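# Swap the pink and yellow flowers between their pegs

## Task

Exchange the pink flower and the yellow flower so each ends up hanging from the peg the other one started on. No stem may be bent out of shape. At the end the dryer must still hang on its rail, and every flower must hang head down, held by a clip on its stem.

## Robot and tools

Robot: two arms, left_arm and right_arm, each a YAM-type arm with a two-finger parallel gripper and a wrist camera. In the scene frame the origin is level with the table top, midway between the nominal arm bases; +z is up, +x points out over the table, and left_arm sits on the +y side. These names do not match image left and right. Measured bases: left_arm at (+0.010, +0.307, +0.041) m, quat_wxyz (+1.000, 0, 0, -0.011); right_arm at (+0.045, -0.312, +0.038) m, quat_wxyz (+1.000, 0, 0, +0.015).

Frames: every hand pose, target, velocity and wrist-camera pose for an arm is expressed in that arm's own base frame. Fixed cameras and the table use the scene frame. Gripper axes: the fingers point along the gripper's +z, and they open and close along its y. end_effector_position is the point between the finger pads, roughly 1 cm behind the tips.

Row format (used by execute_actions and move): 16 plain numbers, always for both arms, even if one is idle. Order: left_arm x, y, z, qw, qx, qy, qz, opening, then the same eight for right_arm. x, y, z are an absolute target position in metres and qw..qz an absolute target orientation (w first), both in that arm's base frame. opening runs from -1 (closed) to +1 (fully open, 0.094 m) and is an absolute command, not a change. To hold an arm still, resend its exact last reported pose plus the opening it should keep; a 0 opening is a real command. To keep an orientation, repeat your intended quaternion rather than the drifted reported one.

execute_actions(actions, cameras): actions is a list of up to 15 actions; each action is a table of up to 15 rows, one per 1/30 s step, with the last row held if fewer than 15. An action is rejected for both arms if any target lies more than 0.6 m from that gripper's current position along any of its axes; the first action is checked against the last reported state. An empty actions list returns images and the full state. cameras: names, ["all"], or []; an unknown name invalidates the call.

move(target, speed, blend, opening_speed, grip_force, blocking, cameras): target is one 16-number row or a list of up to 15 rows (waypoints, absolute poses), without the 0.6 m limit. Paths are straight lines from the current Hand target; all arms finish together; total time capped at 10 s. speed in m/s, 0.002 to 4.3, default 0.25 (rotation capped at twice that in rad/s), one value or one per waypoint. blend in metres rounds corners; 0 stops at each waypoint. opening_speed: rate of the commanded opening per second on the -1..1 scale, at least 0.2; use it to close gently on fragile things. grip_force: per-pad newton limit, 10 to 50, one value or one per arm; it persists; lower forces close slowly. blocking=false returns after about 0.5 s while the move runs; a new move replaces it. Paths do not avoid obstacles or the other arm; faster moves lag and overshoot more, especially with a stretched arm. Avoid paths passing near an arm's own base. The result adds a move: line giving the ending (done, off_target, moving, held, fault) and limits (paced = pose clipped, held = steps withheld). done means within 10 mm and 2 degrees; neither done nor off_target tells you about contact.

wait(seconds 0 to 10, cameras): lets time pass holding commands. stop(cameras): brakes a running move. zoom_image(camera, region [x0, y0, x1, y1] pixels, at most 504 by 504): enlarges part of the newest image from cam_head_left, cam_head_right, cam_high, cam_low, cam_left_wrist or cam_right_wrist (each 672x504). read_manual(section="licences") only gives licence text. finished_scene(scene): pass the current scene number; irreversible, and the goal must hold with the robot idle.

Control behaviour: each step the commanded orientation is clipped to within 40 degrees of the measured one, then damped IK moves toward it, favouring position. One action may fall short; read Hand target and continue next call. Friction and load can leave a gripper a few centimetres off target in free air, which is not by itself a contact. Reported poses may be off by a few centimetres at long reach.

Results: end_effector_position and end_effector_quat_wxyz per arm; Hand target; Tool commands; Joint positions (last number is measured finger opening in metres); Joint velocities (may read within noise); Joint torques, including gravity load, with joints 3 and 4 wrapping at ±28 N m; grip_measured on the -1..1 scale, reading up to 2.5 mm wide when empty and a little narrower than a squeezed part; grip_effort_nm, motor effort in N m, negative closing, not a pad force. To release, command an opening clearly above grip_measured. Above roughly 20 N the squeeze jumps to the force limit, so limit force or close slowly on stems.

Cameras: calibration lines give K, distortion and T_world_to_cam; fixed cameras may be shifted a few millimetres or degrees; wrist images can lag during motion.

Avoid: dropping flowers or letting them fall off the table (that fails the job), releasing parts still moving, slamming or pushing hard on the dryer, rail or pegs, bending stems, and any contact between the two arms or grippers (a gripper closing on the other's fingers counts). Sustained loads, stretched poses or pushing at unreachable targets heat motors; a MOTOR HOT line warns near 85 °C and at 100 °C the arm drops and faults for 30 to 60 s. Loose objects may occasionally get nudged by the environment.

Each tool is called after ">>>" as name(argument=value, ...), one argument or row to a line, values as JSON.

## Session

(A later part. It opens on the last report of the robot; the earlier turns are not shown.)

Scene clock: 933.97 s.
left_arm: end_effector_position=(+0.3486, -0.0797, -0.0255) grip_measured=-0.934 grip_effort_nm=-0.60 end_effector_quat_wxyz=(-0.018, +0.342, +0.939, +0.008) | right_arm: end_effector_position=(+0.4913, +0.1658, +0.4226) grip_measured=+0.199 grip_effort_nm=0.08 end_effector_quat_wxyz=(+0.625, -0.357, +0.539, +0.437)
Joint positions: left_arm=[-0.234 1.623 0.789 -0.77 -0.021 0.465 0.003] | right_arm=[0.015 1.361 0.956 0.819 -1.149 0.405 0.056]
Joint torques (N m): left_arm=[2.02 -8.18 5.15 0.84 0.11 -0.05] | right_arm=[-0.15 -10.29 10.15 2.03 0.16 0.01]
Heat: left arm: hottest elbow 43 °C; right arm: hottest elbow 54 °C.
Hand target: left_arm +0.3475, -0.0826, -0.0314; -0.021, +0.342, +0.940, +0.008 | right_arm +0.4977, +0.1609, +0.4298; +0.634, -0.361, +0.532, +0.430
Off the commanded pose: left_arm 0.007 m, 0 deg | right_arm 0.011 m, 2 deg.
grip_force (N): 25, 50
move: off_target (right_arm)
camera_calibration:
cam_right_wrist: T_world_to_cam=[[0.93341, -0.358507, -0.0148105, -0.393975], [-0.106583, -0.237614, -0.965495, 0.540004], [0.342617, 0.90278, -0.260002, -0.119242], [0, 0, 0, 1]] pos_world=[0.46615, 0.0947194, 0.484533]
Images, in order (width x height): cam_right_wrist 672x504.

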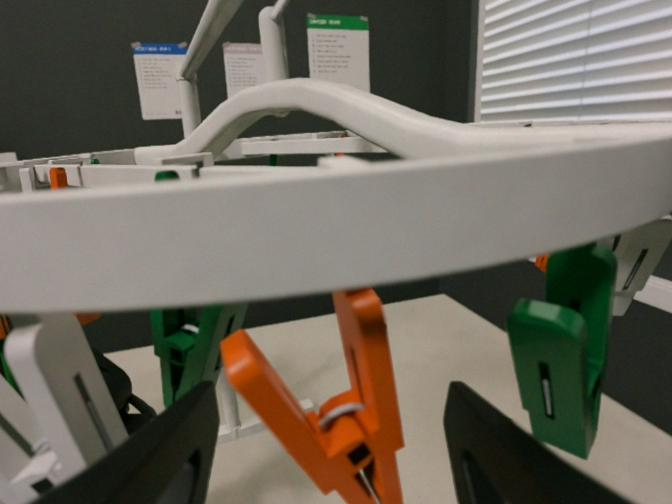

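>>> move(
  target=[
    [0.3476, -0.0827, -0.0315, -0.0205, 0.3419, 0.9395, 0.0075, -1, 0.500, 0.160, 0.455, 0.6339, -0.3609, 0.532, 0.43, 0.22],
  ],
  speed=0.08,
  cameras=["cam_right_wrist"],
)

Scene clock: 941.23 s.
left_arm: end_effector_position=(+0.3486, -0.0797, -0.0255) grip_measured=-0.934 grip_effort_nm=-0.60 end_effector_quat_wxyz=(-0.018, +0.342, +0.939, +0.008) | right_arm: end_effector_position=(+0.4939, +0.1646, +0.4255) grip_measured=+0.218 grip_effort_nm=0.08 end_effector_quat_wxyz=(+0.619, -0.352, +0.547, +0.441)
Joint positions: left_arm=[-0.234 1.623 0.789 -0.77 -0.021 0.465 0.003] | right_arm=[0.012 1.357 0.97 0.777 -1.151 0.405 0.057]
Joint torques (N m): left_arm=[1.9 -8.23 5.15 0.85 0.11 -0.04] | right_arm=[-0.32 -12.16 12.59 1.13 0.14 0.06]
Heat: left arm: hottest elbow 43 °C; right arm: hottest elbow 53 °C.
Hand target: left_arm +0.3475, -0.0826, -0.0314; -0.021, +0.342, +0.940, +0.008 | right_arm +0.4983, +0.1599, +0.4544; +0.634, -0.361, +0.532, +0.430
Off the commanded pose: left_arm 0.007 m, 0 deg | right_arm 0.031 m, 3 deg.
grip_force (N): 25, 50
move: off_target (right_arm)
camera_calibration:
cam_right_wrist: T_world_to_cam=[[0.932569, -0.359111, -0.0368031, -0.386924], [-0.129925, -0.238775, -0.962344, 0.553196], [0.336801, 0.902234, -0.269332, -0.111477], [0, 0, 0, 1]] pos_world=[0.470253, 0.0937187, 0.4881]
Images, in order (width x height): cam_right_wrist 672x504.

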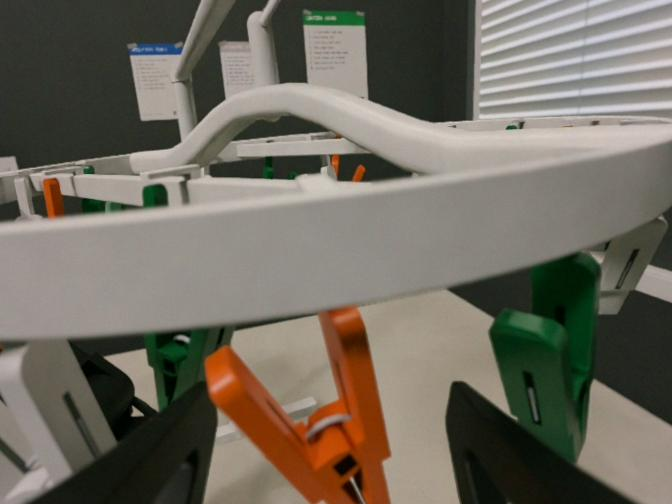

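>>> move(
  target=[
    [0.3476, -0.0827, -0.0315, -0.0205, 0.3419, 0.9395, 0.0075, -1, 0.500, 0.160, 0.455, 0.6339, -0.3609, 0.532, 0.43, 0.3],
    [0.3476, -0.0827, -0.0315, -0.0205, 0.3419, 0.9395, 0.0075, -1, 0.499, 0.160, 0.464, 0.6339, -0.3609, 0.532, 0.43, 0.3],
  ],
  speed=0.08,
  cameras=["cam_right_wrist"],
)

Scene clock: 947.00 s.
left_arm: end_effector_position=(+0.3486, -0.0797, -0.0255) grip_measured=-0.934 grip_effort_nm=-0.60 end_effector_quat_wxyz=(-0.018, +0.342, +0.939, +0.008) | right_arm: end_effector_position=(+0.4932, +0.1646, +0.4346) grip_measured=+0.299 grip_effort_nm=0.08 end_effector_quat_wxyz=(+0.619, -0.352, +0.546, +0.441)
Joint positions: left_arm=[-0.234 1.623 0.789 -0.77 -0.021 0.465 0.003] | right_arm=[0.012 1.346 0.985 0.752 -1.151 0.405 0.061]
Joint torques (N m): left_arm=[1.96 -8.18 5.15 0.84 0.11 -0.04] | right_arm=[-0.15 -11.87 12.72 1.17 0.16 0.05]
Heat: left arm: hottest elbow 43 °C; right arm: hottest elbow 54 °C.
Hand target: left_arm +0.3475, -0.0826, -0.0314; -0.021, +0.342, +0.940, +0.008 | right_arm +0.4972, +0.1599, +0.4636; +0.634, -0.361, +0.532, +0.430
Off the commanded pose: left_arm 0.007 m, 0 deg | right_arm 0.030 m, 3 deg.
grip_force (N): 25, 50
move: off_target (right_arm)
camera_calibration:
cam_right_wrist: T_world_to_cam=[[0.932722, -0.35879, -0.0360489, -0.386409], [-0.129093, -0.238896, -0.962426, 0.561621], [0.336697, 0.902329, -0.269141, -0.108818], [0, 0, 0, 1]] pos_world=[0.469552, 0.0937192, 0.497301]
Images, in order (width x height): cam_right_wrist 672x504.

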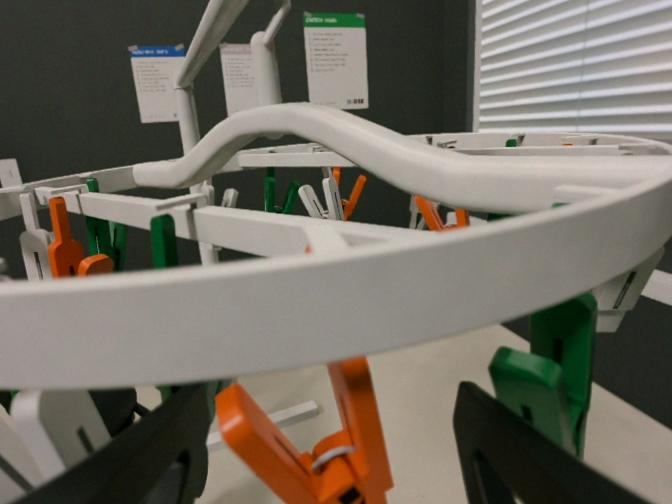

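>>> move(
  target=[
    [0.3476, -0.0827, -0.0315, -0.0205, 0.3419, 0.9395, 0.0075, -1, 0.499, 0.160, 0.464, 0.6339, -0.3609, 0.532, 0.43, -0.8],
  ],
  opening_speed=0.6,
  cameras=["cam_right_wrist", "cam_low", "cam_high"],
)

>>> zoom_image(
  camera="cam_low",
  region=[90, 70, 150, 130],
)

>>> zoom_image(
  camera="cam_high",
  region=[230, 200, 310, 300],
)

Scene clock: 951.57 s.
left_arm: end_effector_position=(+0.3486, -0.0797, -0.0255) grip_measured=-0.934 grip_effort_nm=-0.60 end_effector_quat_wxyz=(-0.018, +0.342, +0.939, +0.008) | right_arm: end_effector_position=(+0.4933, +0.1643, +0.4345) grip_measured=-0.571 grip_effort_nm=-1.01 end_effector_quat_wxyz=(+0.619, -0.352, +0.547, +0.441)
Joint positions: left_arm=[-0.234 1.623 0.789 -0.77 -0.021 0.465 0.003] | right_arm=[0.012 1.346 0.985 0.751 -1.152 0.405 0.02]
Joint torques (N m): left_arm=[1.96 -8.23 5.15 0.85 0.11 -0.04] | right_arm=[-0.26 -11.99 12.68 1.14 0.17 0.05]
Heat: left arm: hottest elbow 43 °C; right arm: hottest elbow 54 °C.
Hand target: left_arm +0.3475, -0.0826, -0.0314; -0.021, +0.342, +0.940, +0.008 | right_arm +0.4973, +0.1598, +0.4636; +0.634, -0.361, +0.532, +0.430
Off the commanded pose: left_arm 0.007 m, 0 deg | right_arm 0.030 m, 3 deg.
grip_force (N): 25, 50
move: off_target (right_arm)
camera_calibration:
cam_right_wrist: T_world_to_cam=[[0.932537, -0.359208, -0.0366612, -0.386184], [-0.129892, -0.238999, -0.962293, 0.561783], [0.336901, 0.902136, -0.269534, -0.108491], [0, 0, 0, 1]] pos_world=[0.469653, 0.0934186, 0.4972]
Images, in order (width x height): cam_high 672x504, cam_low 672x504, cam_right_wrist 672x504.

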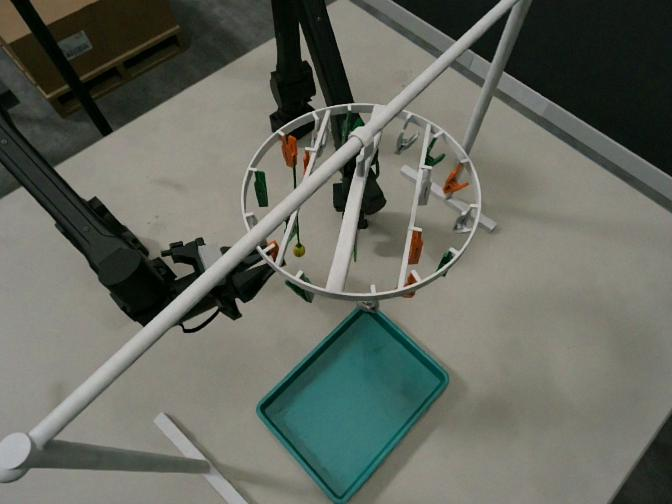

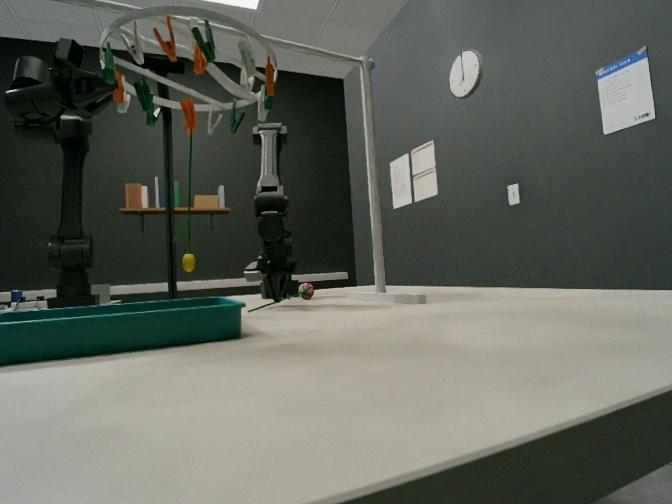

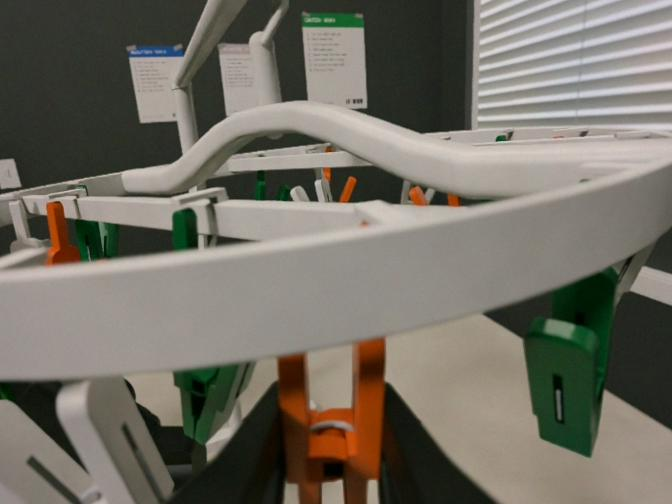

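Scaled by 8.400 from the camera's 672x504 image, which has a finer 960x720 frame.

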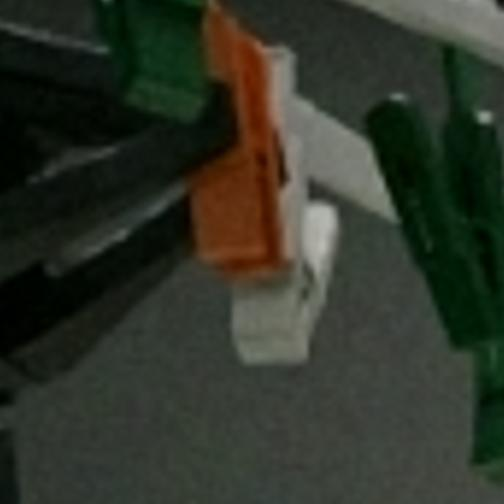

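Scaled by 5.040 from the camera's 672x504 image, which has a finer 960x720 frame.

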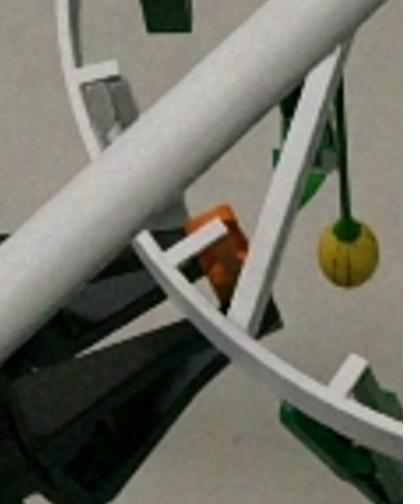

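>>> move(
  target=[
    [0.3476, -0.0827, -0.0315, -0.0205, 0.3419, 0.9395, 0.0075, -1, 0.499, 0.160, 0.464, 0.6339, -0.3609, 0.532, 0.43, 0.25],
    [0.3476, -0.0827, -0.0315, -0.0205, 0.3419, 0.9395, 0.0075, -1, 0.499, 0.160, 0.471, 0.6339, -0.3609, 0.532, 0.43, 0.25],
  ],
  speed=0.06,
  opening_speed=1.0,
  cameras=["cam_right_wrist"],
)

Scene clock: 960.40 s.
left_arm: end_effector_position=(+0.3486, -0.0797, -0.0255) grip_measured=-0.934 grip_effort_nm=-0.60 end_effector_quat_wxyz=(-0.018, +0.342, +0.939, +0.008) | right_arm: end_effector_position=(+0.4938, +0.1641, +0.4407) grip_measured=+0.249 grip_effort_nm=0.08 end_effector_quat_wxyz=(+0.618, -0.352, +0.547, +0.441)
Joint positions: left_arm=[-0.234 1.623 0.789 -0.77 -0.021 0.465 0.003] | right_arm=[0.011 1.341 0.998 0.733 -1.152 0.406 0.059]
Joint torques (N m): left_arm=[1.96 -8.23 5.16 0.84 0.11 -0.05] | right_arm=[-0.03 -11.81 12.79 1.14 0.18 0.07]
Heat: left arm: hottest elbow 42 °C; right arm: hottest elbow 53 °C.
Hand target: left_arm +0.3475, -0.0826, -0.0314; -0.021, +0.342, +0.940, +0.008 | right_arm +0.4972, +0.1599, +0.4706; +0.634, -0.361, +0.532, +0.430
Off the commanded pose: left_arm 0.007 m, 0 deg | right_arm 0.031 m, 3 deg.
grip_force (N): 25, 50
move: off_target (right_arm)
camera_calibration:
cam_right_wrist: T_world_to_cam=[[0.932541, -0.359125, -0.0373662, -0.38615], [-0.130613, -0.239051, -0.962182, 0.568054], [0.336611, 0.902155, -0.269831, -0.106524], [0, 0, 0, 1]] pos_world=[0.470153, 0.0932187, 0.503399]
Images, in order (width x height): cam_right_wrist 672x504.

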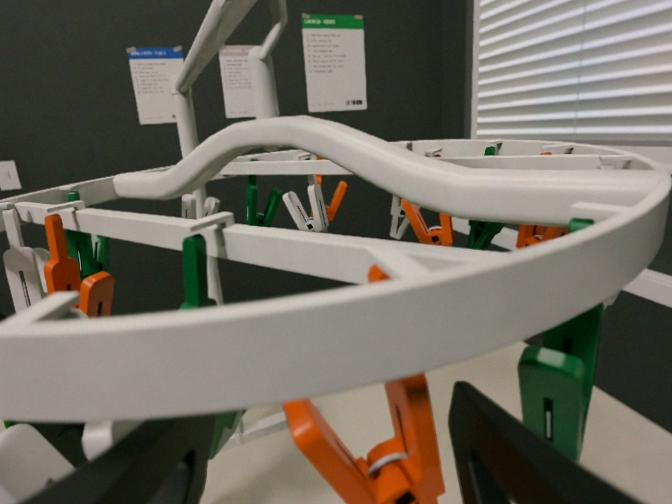

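>>> move(
  target=[
    [0.3476, -0.0827, -0.0315, -0.0205, 0.3419, 0.9395, 0.0075, -1, 0.510, 0.154, 0.458, 0.6339, -0.3609, 0.532, 0.43, 0.25],
  ],
  speed=0.06,
  cameras=["cam_right_wrist"],
)

Scene clock: 966.37 s.
left_arm: end_effector_position=(+0.3486, -0.0797, -0.0255) grip_measured=-0.934 grip_effort_nm=-0.60 end_effector_quat_wxyz=(-0.018, +0.342, +0.939, +0.008) | right_arm: end_effector_position=(+0.4996, +0.1585, +0.4329) grip_measured=+0.249 grip_effort_nm=0.08 end_effector_quat_wxyz=(+0.619, -0.354, +0.547, +0.438)
Joint positions: left_arm=[-0.234 1.623 0.789 -0.77 -0.021 0.465 0.003] | right_arm=[-0.002 1.364 0.998 0.76 -1.164 0.406 0.059]
Joint torques (N m): left_arm=[1.96 -8.23 5.15 0.85 0.11 -0.05] | right_arm=[-0.38 -10.81 12.9 1.99 0.16 0.18]
Heat: left arm: hottest elbow 42 °C; right arm: hottest elbow 55 °C.
Hand target: left_arm +0.3475, -0.0826, -0.0314; -0.021, +0.342, +0.940, +0.008 | right_arm +0.5084, +0.1538, +0.4574; +0.634, -0.361, +0.532, +0.430
Off the commanded pose: left_arm 0.007 m, 0 deg | right_arm 0.028 m, 3 deg.
grip_force (N): 25, 50
move: off_target (right_arm)
camera_calibration:
cam_right_wrist: T_world_to_cam=[[0.931845, -0.361487, -0.0314882, -0.395749], [-0.126742, -0.242944, -0.961725, 0.558459], [0.340001, 0.90017, -0.272202, -0.105869], [0, 0, 0, 1]] pos_world=[0.475553, 0.0879159, 0.495804]
Images, in order (width x height): cam_right_wrist 672x504.

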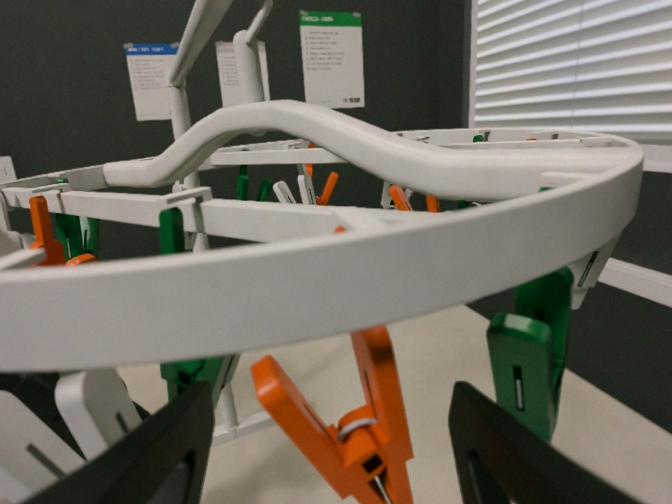

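>>> move(
  target=[
    [0.3476, -0.0827, -0.0315, -0.0205, 0.3419, 0.9395, 0.0075, -1, 0.510, 0.154, 0.469, 0.6339, -0.3609, 0.532, 0.43, 0.2],
    [0.3476, -0.0827, -0.0315, -0.0205, 0.3419, 0.9395, 0.0075, -1, 0.510, 0.154, 0.469, 0.6339, -0.3609, 0.532, 0.43, -0.8],
  ],
  speed=0.06,
  opening_speed=0.6,
  cameras=["cam_right_wrist", "cam_low", "cam_high"],
)

>>> zoom_image(
  camera="cam_low",
  region=[90, 70, 150, 130],
)

>>> zoom_image(
  camera="cam_high",
  region=[230, 200, 310, 300],
)

Scene clock: 973.80 s.
left_arm: end_effector_position=(+0.3486, -0.0797, -0.0255) grip_measured=-0.934 grip_effort_nm=-0.60 end_effector_quat_wxyz=(-0.018, +0.342, +0.939, +0.008) | right_arm: end_effector_position=(+0.5022, +0.1569, +0.4440) grip_measured=-0.712 grip_effort_nm=-0.98 end_effector_quat_wxyz=(+0.624, -0.357, +0.542, +0.435)
Joint positions: left_arm=[-0.234 1.623 0.789 -0.77 -0.021 0.465 0.003] | right_arm=[-0.005 1.364 1.022 0.753 -1.165 0.408 0.014]
Joint torques (N m): left_arm=[1.96 -8.23 5.12 0.85 0.11 -0.05] | right_arm=[0.21 -11.58 12.71 1.1 0.21 0.17]
Heat: left arm: hottest elbow 42 °C; right arm: hottest elbow 56 °C.
Hand target: left_arm +0.3475, -0.0826, -0.0314; -0.021, +0.342, +0.940, +0.008 | right_arm +0.5085, +0.1538, +0.4686; +0.634, -0.361, +0.532, +0.430
Off the commanded pose: left_arm 0.007 m, 0 deg | right_arm 0.026 m, 2 deg.
grip_force (N): 25, 50
move: off_target (right_arm); target 2's new opening was sent with right_arm's hand 0.027 m and 2 deg from that target
camera_calibration:
cam_right_wrist: T_world_to_cam=[[0.931461, -0.363467, -0.0165081, -0.404529], [-0.11171, -0.242512, -0.963695, 0.562253], [0.346268, 0.899489, -0.266493, -0.107831], [0, 0, 0, 1]] pos_world=[0.476951, 0.086313, 0.506426]
Images, in order (width x height): cam_high 672x504, cam_low 672x504, cam_right_wrist 672x504.

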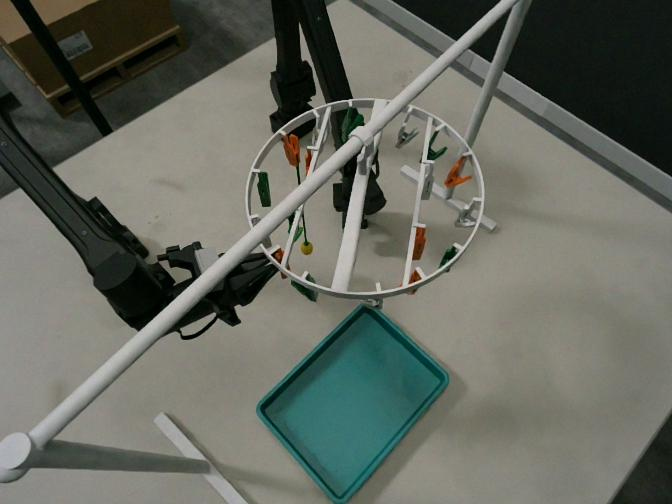

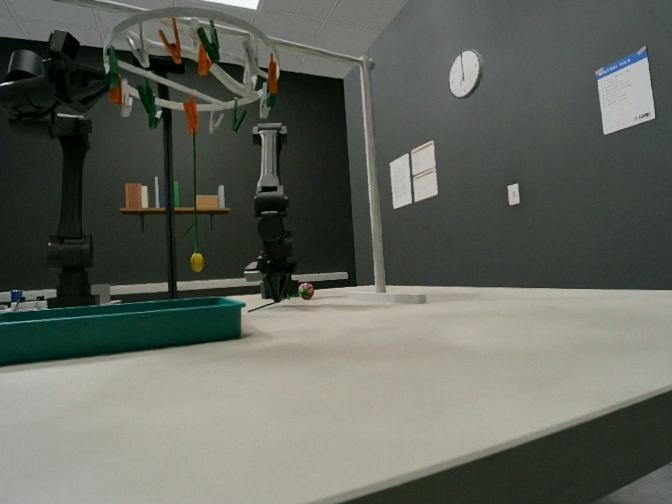

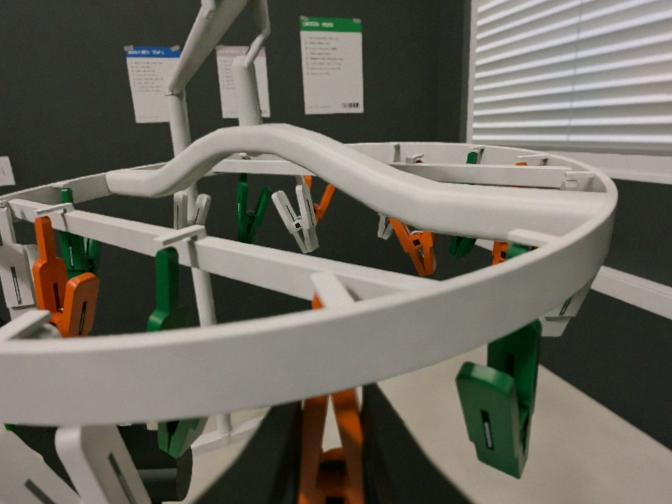

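Scaled by 8.400 from the camera's 672x504 image, which has a finer 960x720 frame.

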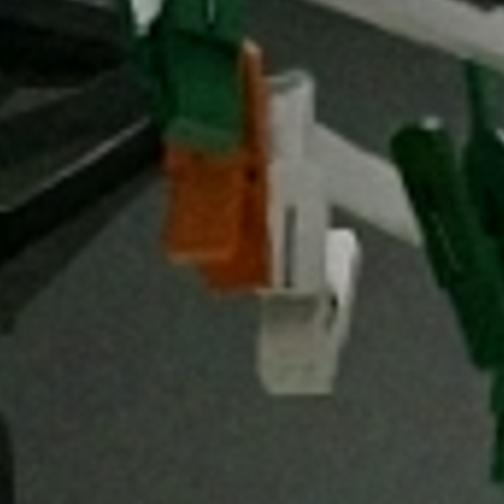

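Scaled by 5.040 from the camera's 672x504 image, which has a finer 960x720 frame.

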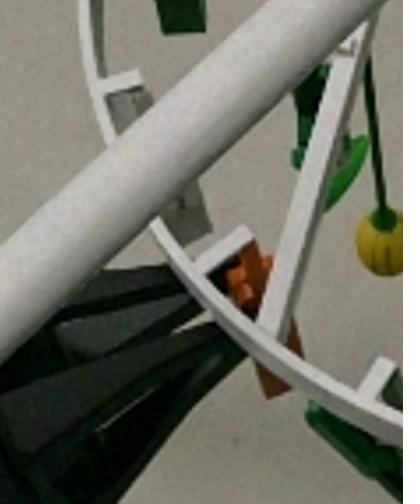

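>>> move(
  target=[
    [0.3476, -0.0827, 0.10, -0.0205, 0.3419, 0.9395, 0.0075, -1, 0.510, 0.154, 0.469, 0.6339, -0.3609, 0.532, 0.43, -0.8],
    [0.338, -0.085, 0.18, 0.344, 0.405, 0.8304, -0.1678, -1, 0.510, 0.154, 0.469, 0.6339, -0.3609, 0.532, 0.43, -0.8],
    [0.3221, -0.09, 0.23, 0.6003, 0.3736, 0.6003, -0.3736, -1, 0.510, 0.154, 0.469, 0.6339, -0.3609, 0.532, 0.43, -0.8],
  ],
  speed=[0.15, 0.3, 0.3],
  blend=[0.03, 0.03, 0],
  cameras=["cam_left_wrist", "cam_low", "cam_head_left"],
)

Scene clock: 1008.33 s.
left_arm: end_effector_position=(+0.3199, -0.0919, +0.2310) grip_measured=-0.934 grip_effort_nm=-0.60 end_effector_quat_wxyz=(+0.597, +0.379, +0.601, -0.373) | right_arm: end_effector_position=(+0.5022, +0.1569, +0.4440) grip_measured=-0.715 grip_effort_nm=-1.03 end_effector_quat_wxyz=(+0.624, -0.357, +0.542, +0.435)
Joint positions: left_arm=[0.261 1.063 0.321 0.694 1.382 0.051 0.003] | right_arm=[-0.005 1.364 1.022 0.753 -1.165 0.408 0.013]
Joint torques (N m): left_arm=[2.84 -2.37 6.71 2.32 -0.04 -0.05] | right_arm=[0.15 -11.58 12.71 1.11 0.21 0.18]
Heat: left arm: hottest elbow 42 °C; right arm: hottest elbow 59 °C.
Hand target: left_arm +0.3220, -0.0900, +0.2300; +0.598, +0.375, +0.603, -0.372 | right_arm +0.5085, +0.1538, +0.4686; +0.634, -0.361, +0.532, +0.430
Off the commanded pose: left_arm 0.003 m, 1 deg | right_arm 0.026 m, 2 deg.
grip_force (N): 25, 50
move: off_target (right_arm)
camera_calibration:
cam_left_wrist: T_world_to_cam=[[-0.898064, -0.439496, -0.0180285, 0.25095], [-0.173944, 0.392486, -0.90316, 0.338146], [0.404011, -0.807959, -0.428925, -0.0119406], [0, 0, 0, 1]] pos_world=[0.289012, -0.0320736, 0.304803]
Images, in order (width x height): cam_head_left 672x504, cam_low 672x504, cam_left_wrist 672x504.

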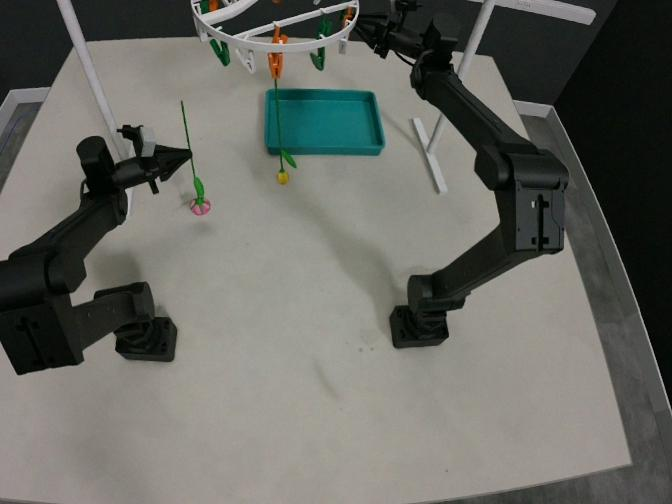

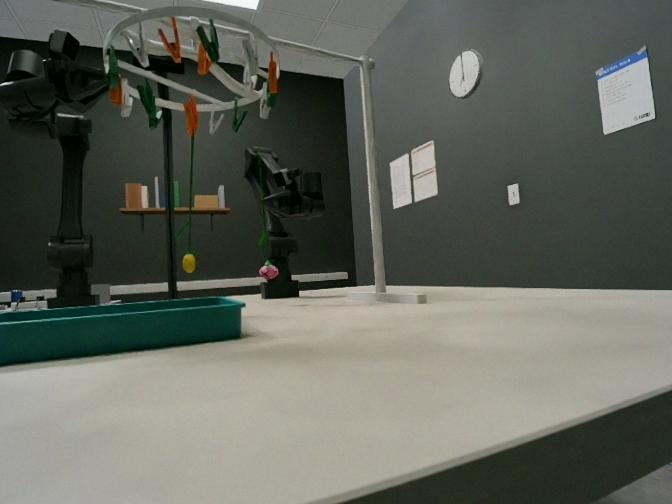

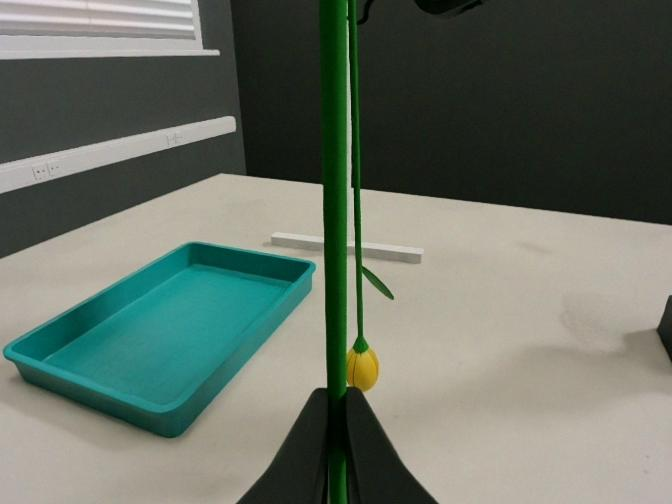

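>>> move(
  target=[
    [0.2748, -0.2111, 0.235, 0.5138, 0.4859, 0.5138, -0.4859, -1, 0.510, 0.154, 0.469, 0.6339, -0.3609, 0.532, 0.43, -0.8],
    [0.2781, -0.3611, 0.24, 0.5834, 0.3995, 0.5834, -0.3995, -1, 0.510, 0.154, 0.469, 0.6339, -0.3609, 0.532, 0.43, -0.8],
    [0.3986, -0.3834, 0.222, 0.692, 0.1452, 0.692, -0.1452, -1, 0.510, 0.154, 0.469, 0.6339, -0.3609, 0.532, 0.43, -0.8],
    [0.4727, -0.3848, 0.215, 0.6977, 0.1149, 0.6977, -0.1149, -1, 0.510, 0.154, 0.469, 0.6339, -0.3609, 0.532, 0.43, -0.8],
  ],
  speed=[0.25, 0.25, 0.25, 0.15],
  blend=[0.03, 0.04, 0.02, 0],
  cameras=["cam_left_wrist", "cam_low", "cam_high", "cam_head_left", "cam_right_wrist"],
)

>>> zoom_image(
  camera="cam_low",
  region=[80, 70, 180, 170],
)

>>> zoom_image(
  camera="cam_high",
  region=[230, 200, 310, 300],
)

Scene clock: 1018.43 s.
left_arm: end_effector_position=(+0.4600, -0.3750, +0.2008) grip_measured=-0.934 grip_effort_nm=-0.60 end_effector_quat_wxyz=(+0.687, +0.127, +0.708, -0.106) | right_arm: end_effector_position=(+0.5022, +0.1569, +0.4440) grip_measured=-0.715 grip_effort_nm=-1.03 end_effector_quat_wxyz=(+0.624, -0.357, +0.542, +0.435)
Joint positions: left_arm=[-0.822 1.641 0.764 0.84 -0.491 0.006 0.003] | right_arm=[-0.005 1.364 1.022 0.753 -1.165 0.408 0.013]
Joint torques (N m): left_arm=[2.9 -9.64 9.59 2.44 0.02 -0.03] | right_arm=[0.26 -11.46 12.77 1.13 0.22 0.17]
Heat: left arm: hottest elbow 44 °C; right arm: hottest elbow 59 °C.
Hand target: left_arm +0.4718, -0.3839, +0.2151; +0.698, +0.115, +0.698, -0.115 | right_arm +0.5085, +0.1538, +0.4686; +0.634, -0.361, +0.532, +0.430
Off the commanded pose: left_arm 0.021 m, 2 deg | right_arm 0.026 m, 2 deg.
grip_force (N): 25, 50
move: off_target (left_arm, right_arm)
camera_calibration:
cam_left_wrist: T_world_to_cam=[[-0.320601, -0.946443, -0.0382151, -0.199804], [-0.416227, 0.177005, -0.891866, 0.474693], [0.850864, -0.270027, -0.450683, -0.309741], [0, 0, 0, 1]] pos_world=[0.39707, -0.356765, 0.276132]
cam_right_wrist: T_world_to_cam=[[0.931461, -0.363467, -0.0165081, -0.404529], [-0.11171, -0.242512, -0.963695, 0.562253], [0.346268, 0.899489, -0.266493, -0.107831], [0, 0, 0, 1]] pos_world=[0.476951, 0.086313, 0.506426]
Images, in order (width x height): cam_head_left 672x504, cam_high 672x504, cam_low 672x504, cam_left_wrist 672x504, cam_right_wrist 672x504.

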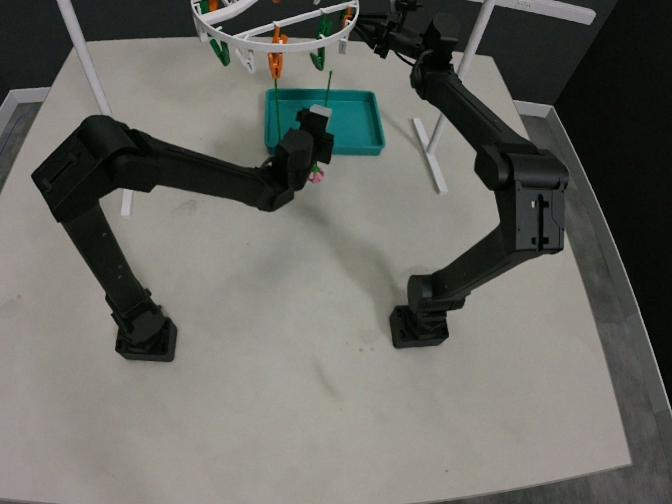

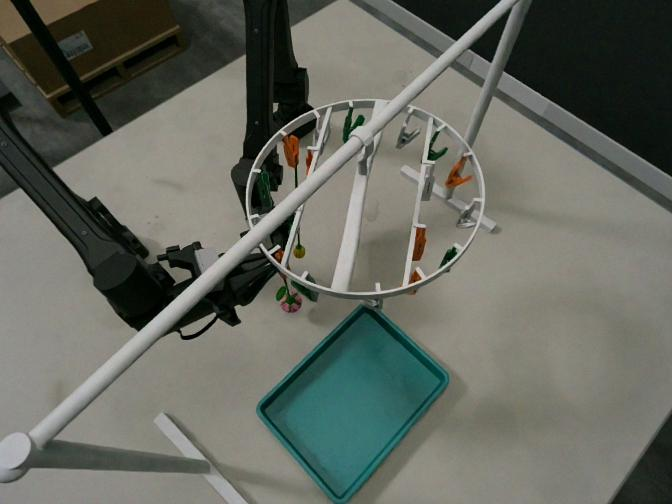

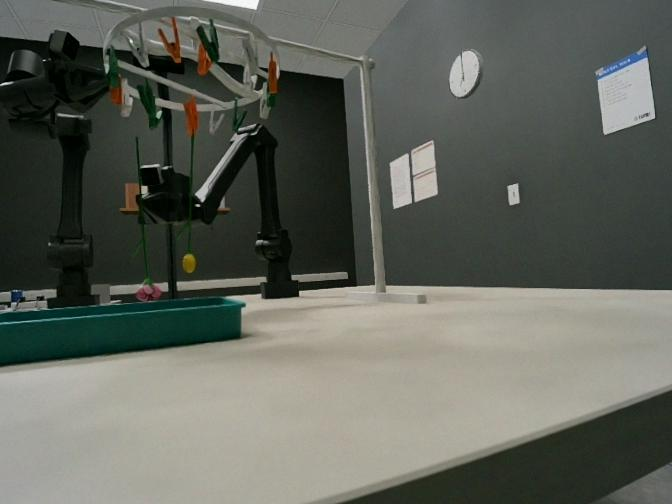

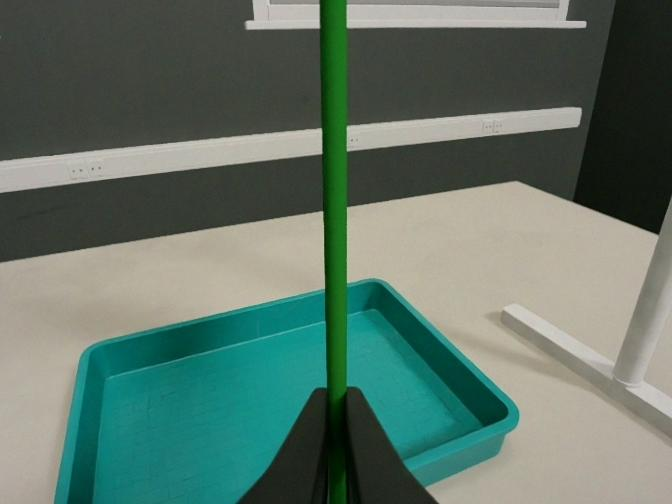

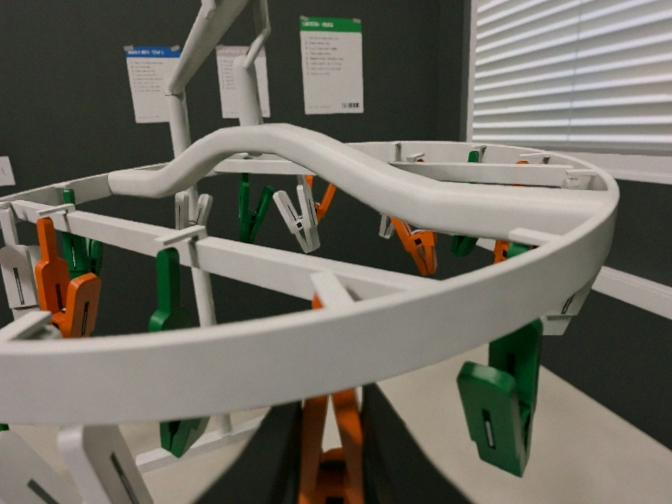

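Scaled by 5.040 from the camera's 672x504 image, which has a finer 960x720 frame.

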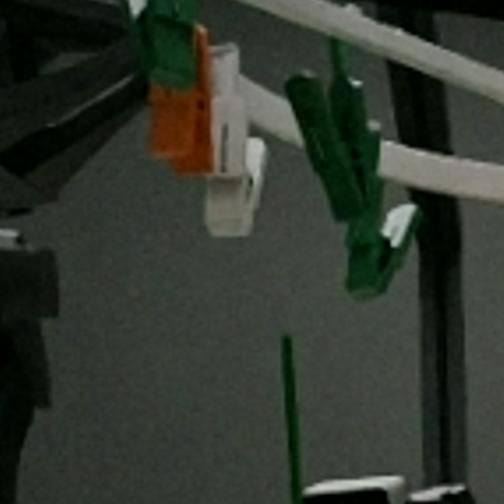

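Scaled by 5.040 from the camera's 672x504 image, which has a finer 960x720 frame.

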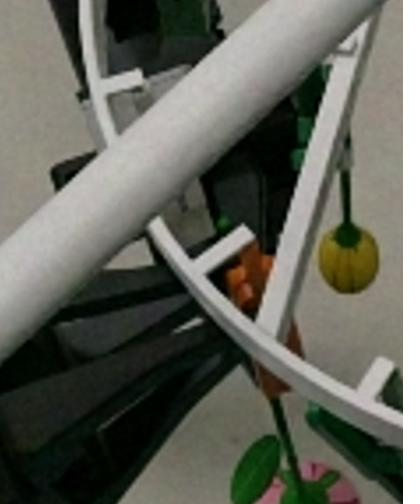

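>>> move(
  target=[
    [0.514, -0.405, 0.217, 0.6977, 0.1149, 0.6977, -0.1149, -1, 0.510, 0.154, 0.469, 0.6339, -0.3609, 0.532, 0.43, -0.8],
  ],
  speed=0.12,
  cameras=["cam_low", "cam_high"],
)

>>> zoom_image(
  camera="cam_low",
  region=[90, 80, 150, 140],
)

>>> zoom_image(
  camera="cam_high",
  region=[250, 220, 310, 300],
)

Scene clock: 1044.50 s.
left_arm: end_effector_position=(+0.4997, -0.3969, +0.2063) grip_measured=-0.934 grip_effort_nm=-0.60 end_effector_quat_wxyz=(+0.692, +0.123, +0.703, -0.110) | right_arm: end_effector_position=(+0.5022, +0.1569, +0.4440) grip_measured=-0.715 grip_effort_nm=-1.03 end_effector_quat_wxyz=(+0.624, -0.357, +0.542, +0.435)
Joint positions: left_arm=[-0.792 1.725 0.89 0.812 -0.461 0.006 0.003] | right_arm=[-0.005 1.364 1.022 0.753 -1.165 0.408 0.013]
Joint torques (N m): left_arm=[3.08 -11.05 9.78 1.72 0.13 -0.02] | right_arm=[0.03 -11.46 12.74 1.11 0.21 0.19]
Heat: left arm: hottest elbow 50 °C; right arm: hottest elbow 60 °C.
Hand target: left_arm +0.5132, -0.4042, +0.2171; +0.698, +0.115, +0.698, -0.115 | right_arm +0.5085, +0.1538, +0.4686; +0.634, -0.361, +0.532, +0.430
Off the commanded pose: left_arm 0.020 m, 1 deg | right_arm 0.026 m, 2 deg.
grip_force (N): 25, 50
move: off_target (left_arm, right_arm)
Images, in order (width x height): cam_high 672x504, cam_low 672x504.

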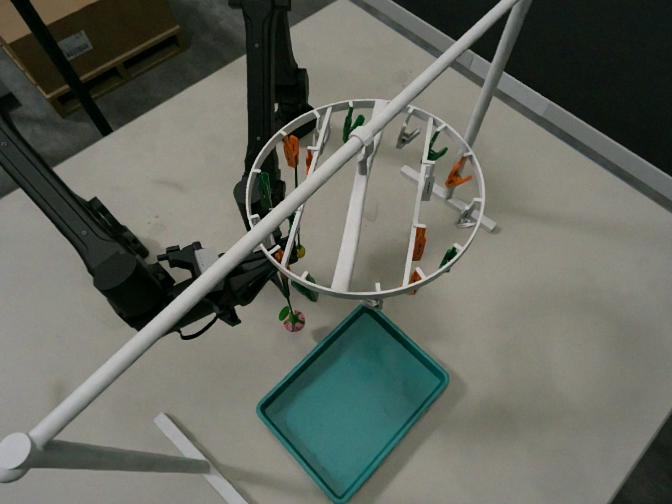

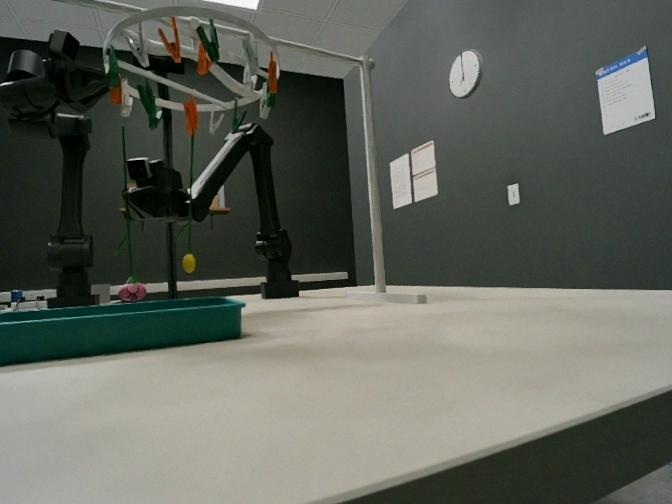

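Scaled by 8.400 from the camera's 672x504 image, which has a finer 960x720 frame.

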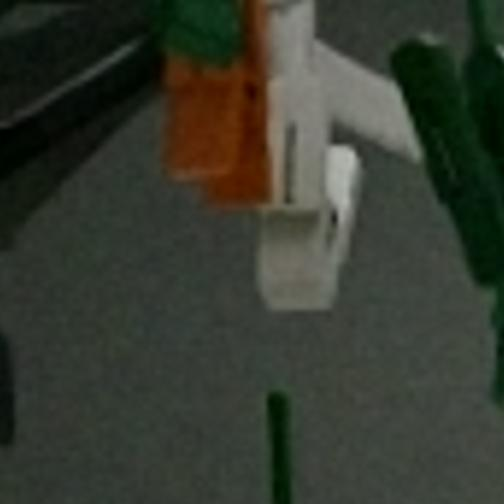

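Scaled by 6.300 from the camera's 672x504 image, which has a finer 960x720 frame.

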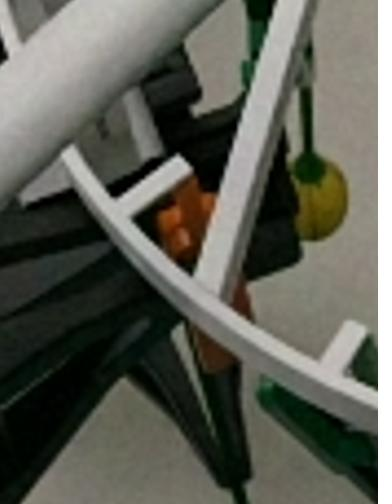

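>>> move(
  target=[
    [0.536, -0.4115, 0.247, 0.6977, 0.1149, 0.6977, -0.1149, -1, 0.510, 0.154, 0.469, 0.6339, -0.3609, 0.532, 0.43, -0.8],
  ],
  speed=0.1,
  cameras=["cam_low", "cam_high", "cam_head_left", "cam_head_right"],
)

>>> zoom_image(
  camera="cam_low",
  region=[90, 80, 150, 140],
)

>>> zoom_image(
  camera="cam_high",
  region=[250, 220, 310, 300],
)

>>> zoom_image(
  camera="cam_head_right",
  region=[250, 0, 370, 120],
)

>>> zoom_image(
  camera="cam_head_left",
  region=[270, 0, 390, 120],
)

Scene clock: 1060.57 s.
left_arm: end_effector_position=(+0.5220, -0.4057, +0.2236) grip_measured=-0.934 grip_effort_nm=-0.60 end_effector_quat_wxyz=(+0.686, +0.128, +0.709, -0.107) | right_arm: end_effector_position=(+0.5022, +0.1569, +0.4440) grip_measured=-0.715 grip_effort_nm=-1.03 end_effector_quat_wxyz=(+0.624, -0.357, +0.542, +0.435)
Joint positions: left_arm=[-0.772 1.725 0.971 0.713 -0.439 0.006 0.003] | right_arm=[-0.005 1.364 1.022 0.753 -1.165 0.408 0.013]
Joint torques (N m): left_arm=[3.19 -12.86 10.48 1.68 0.13 -0.02] | right_arm=[0.03 -11.58 12.75 1.09 0.21 0.19]
Heat: left arm: hottest elbow 51 °C; right arm: hottest elbow 61 °C.
Hand target: left_arm +0.5347, -0.4104, +0.2471; +0.698, +0.115, +0.698, -0.115 | right_arm +0.5085, +0.1538, +0.4686; +0.634, -0.361, +0.532, +0.430
Off the commanded pose: left_arm 0.028 m, 3 deg | right_arm 0.026 m, 2 deg.
grip_force (N): 25, 50
move: off_target (left_arm, right_arm)
Images, in order (width x height): cam_head_left 672x504, cam_head_right 672x504, cam_high 672x504, cam_low 672x504.

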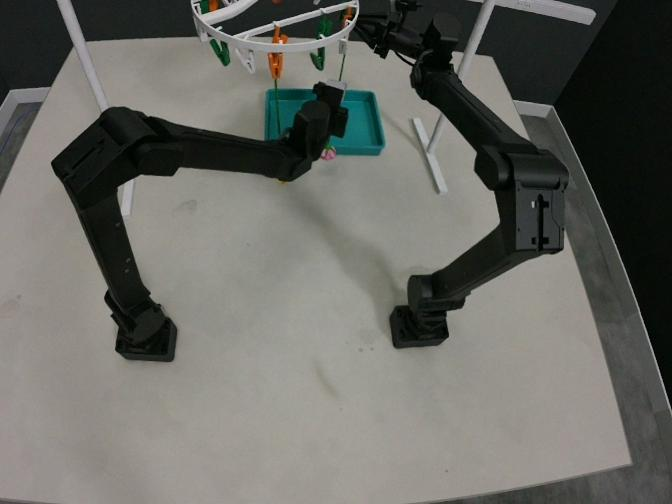

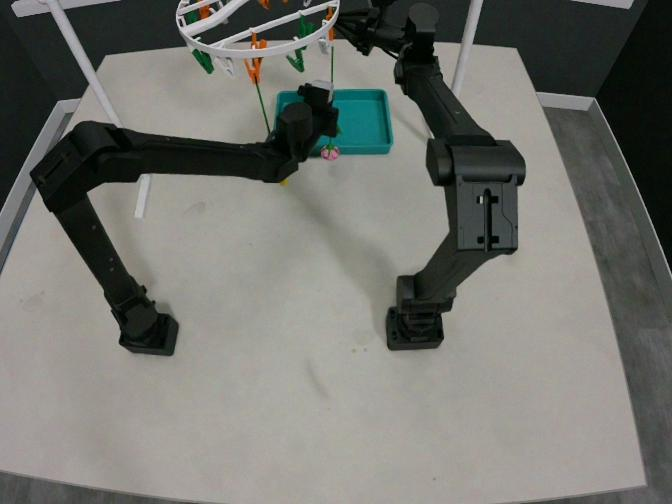

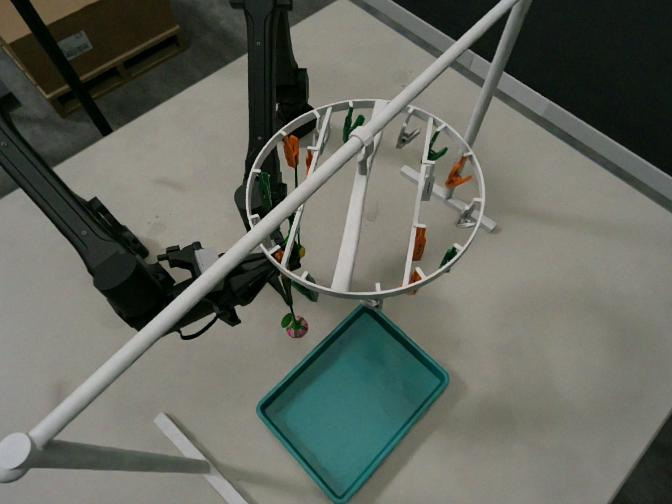

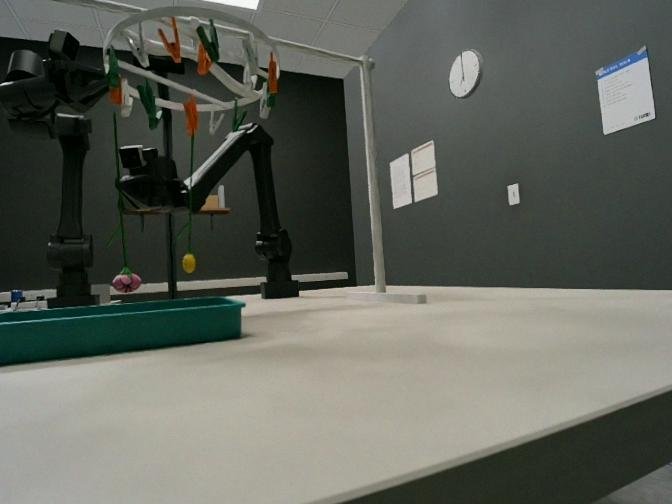

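Scaled by 8.400 from the camera's 672x504 image, which has a finer 960x720 frame.

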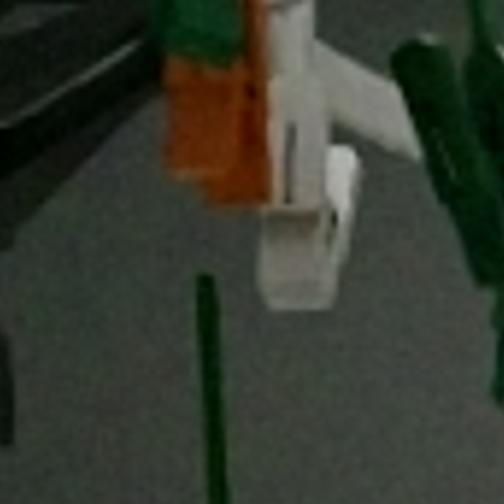

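Scaled by 6.300 from the camera's 672x504 image, which has a finer 960x720 frame.

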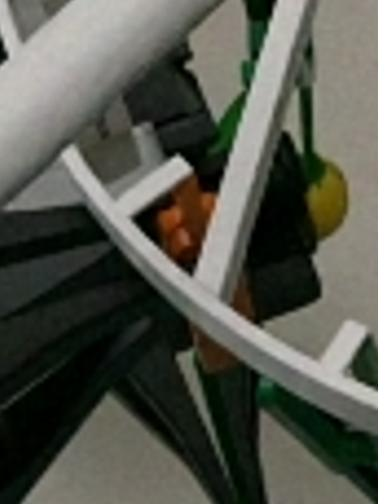

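Scaled by 4.200 from the camera's 672x504 image, which has a finer 960x720 frame.

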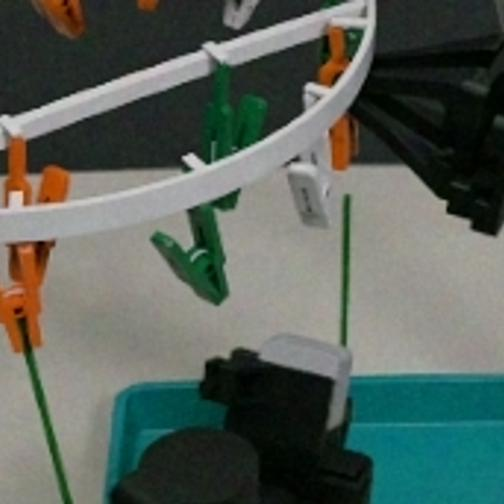

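Scaled by 4.200 from the camera's 672x504 image, which has a finer 960x720 frame.

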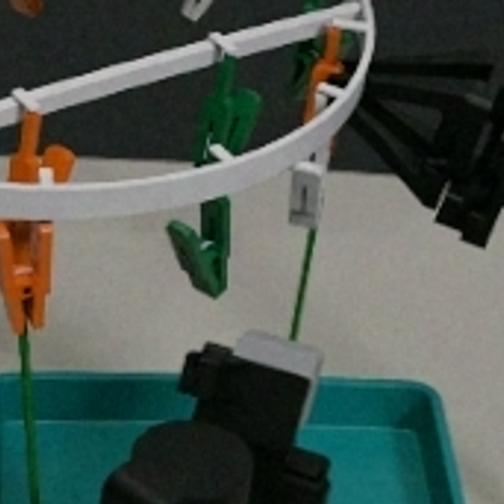

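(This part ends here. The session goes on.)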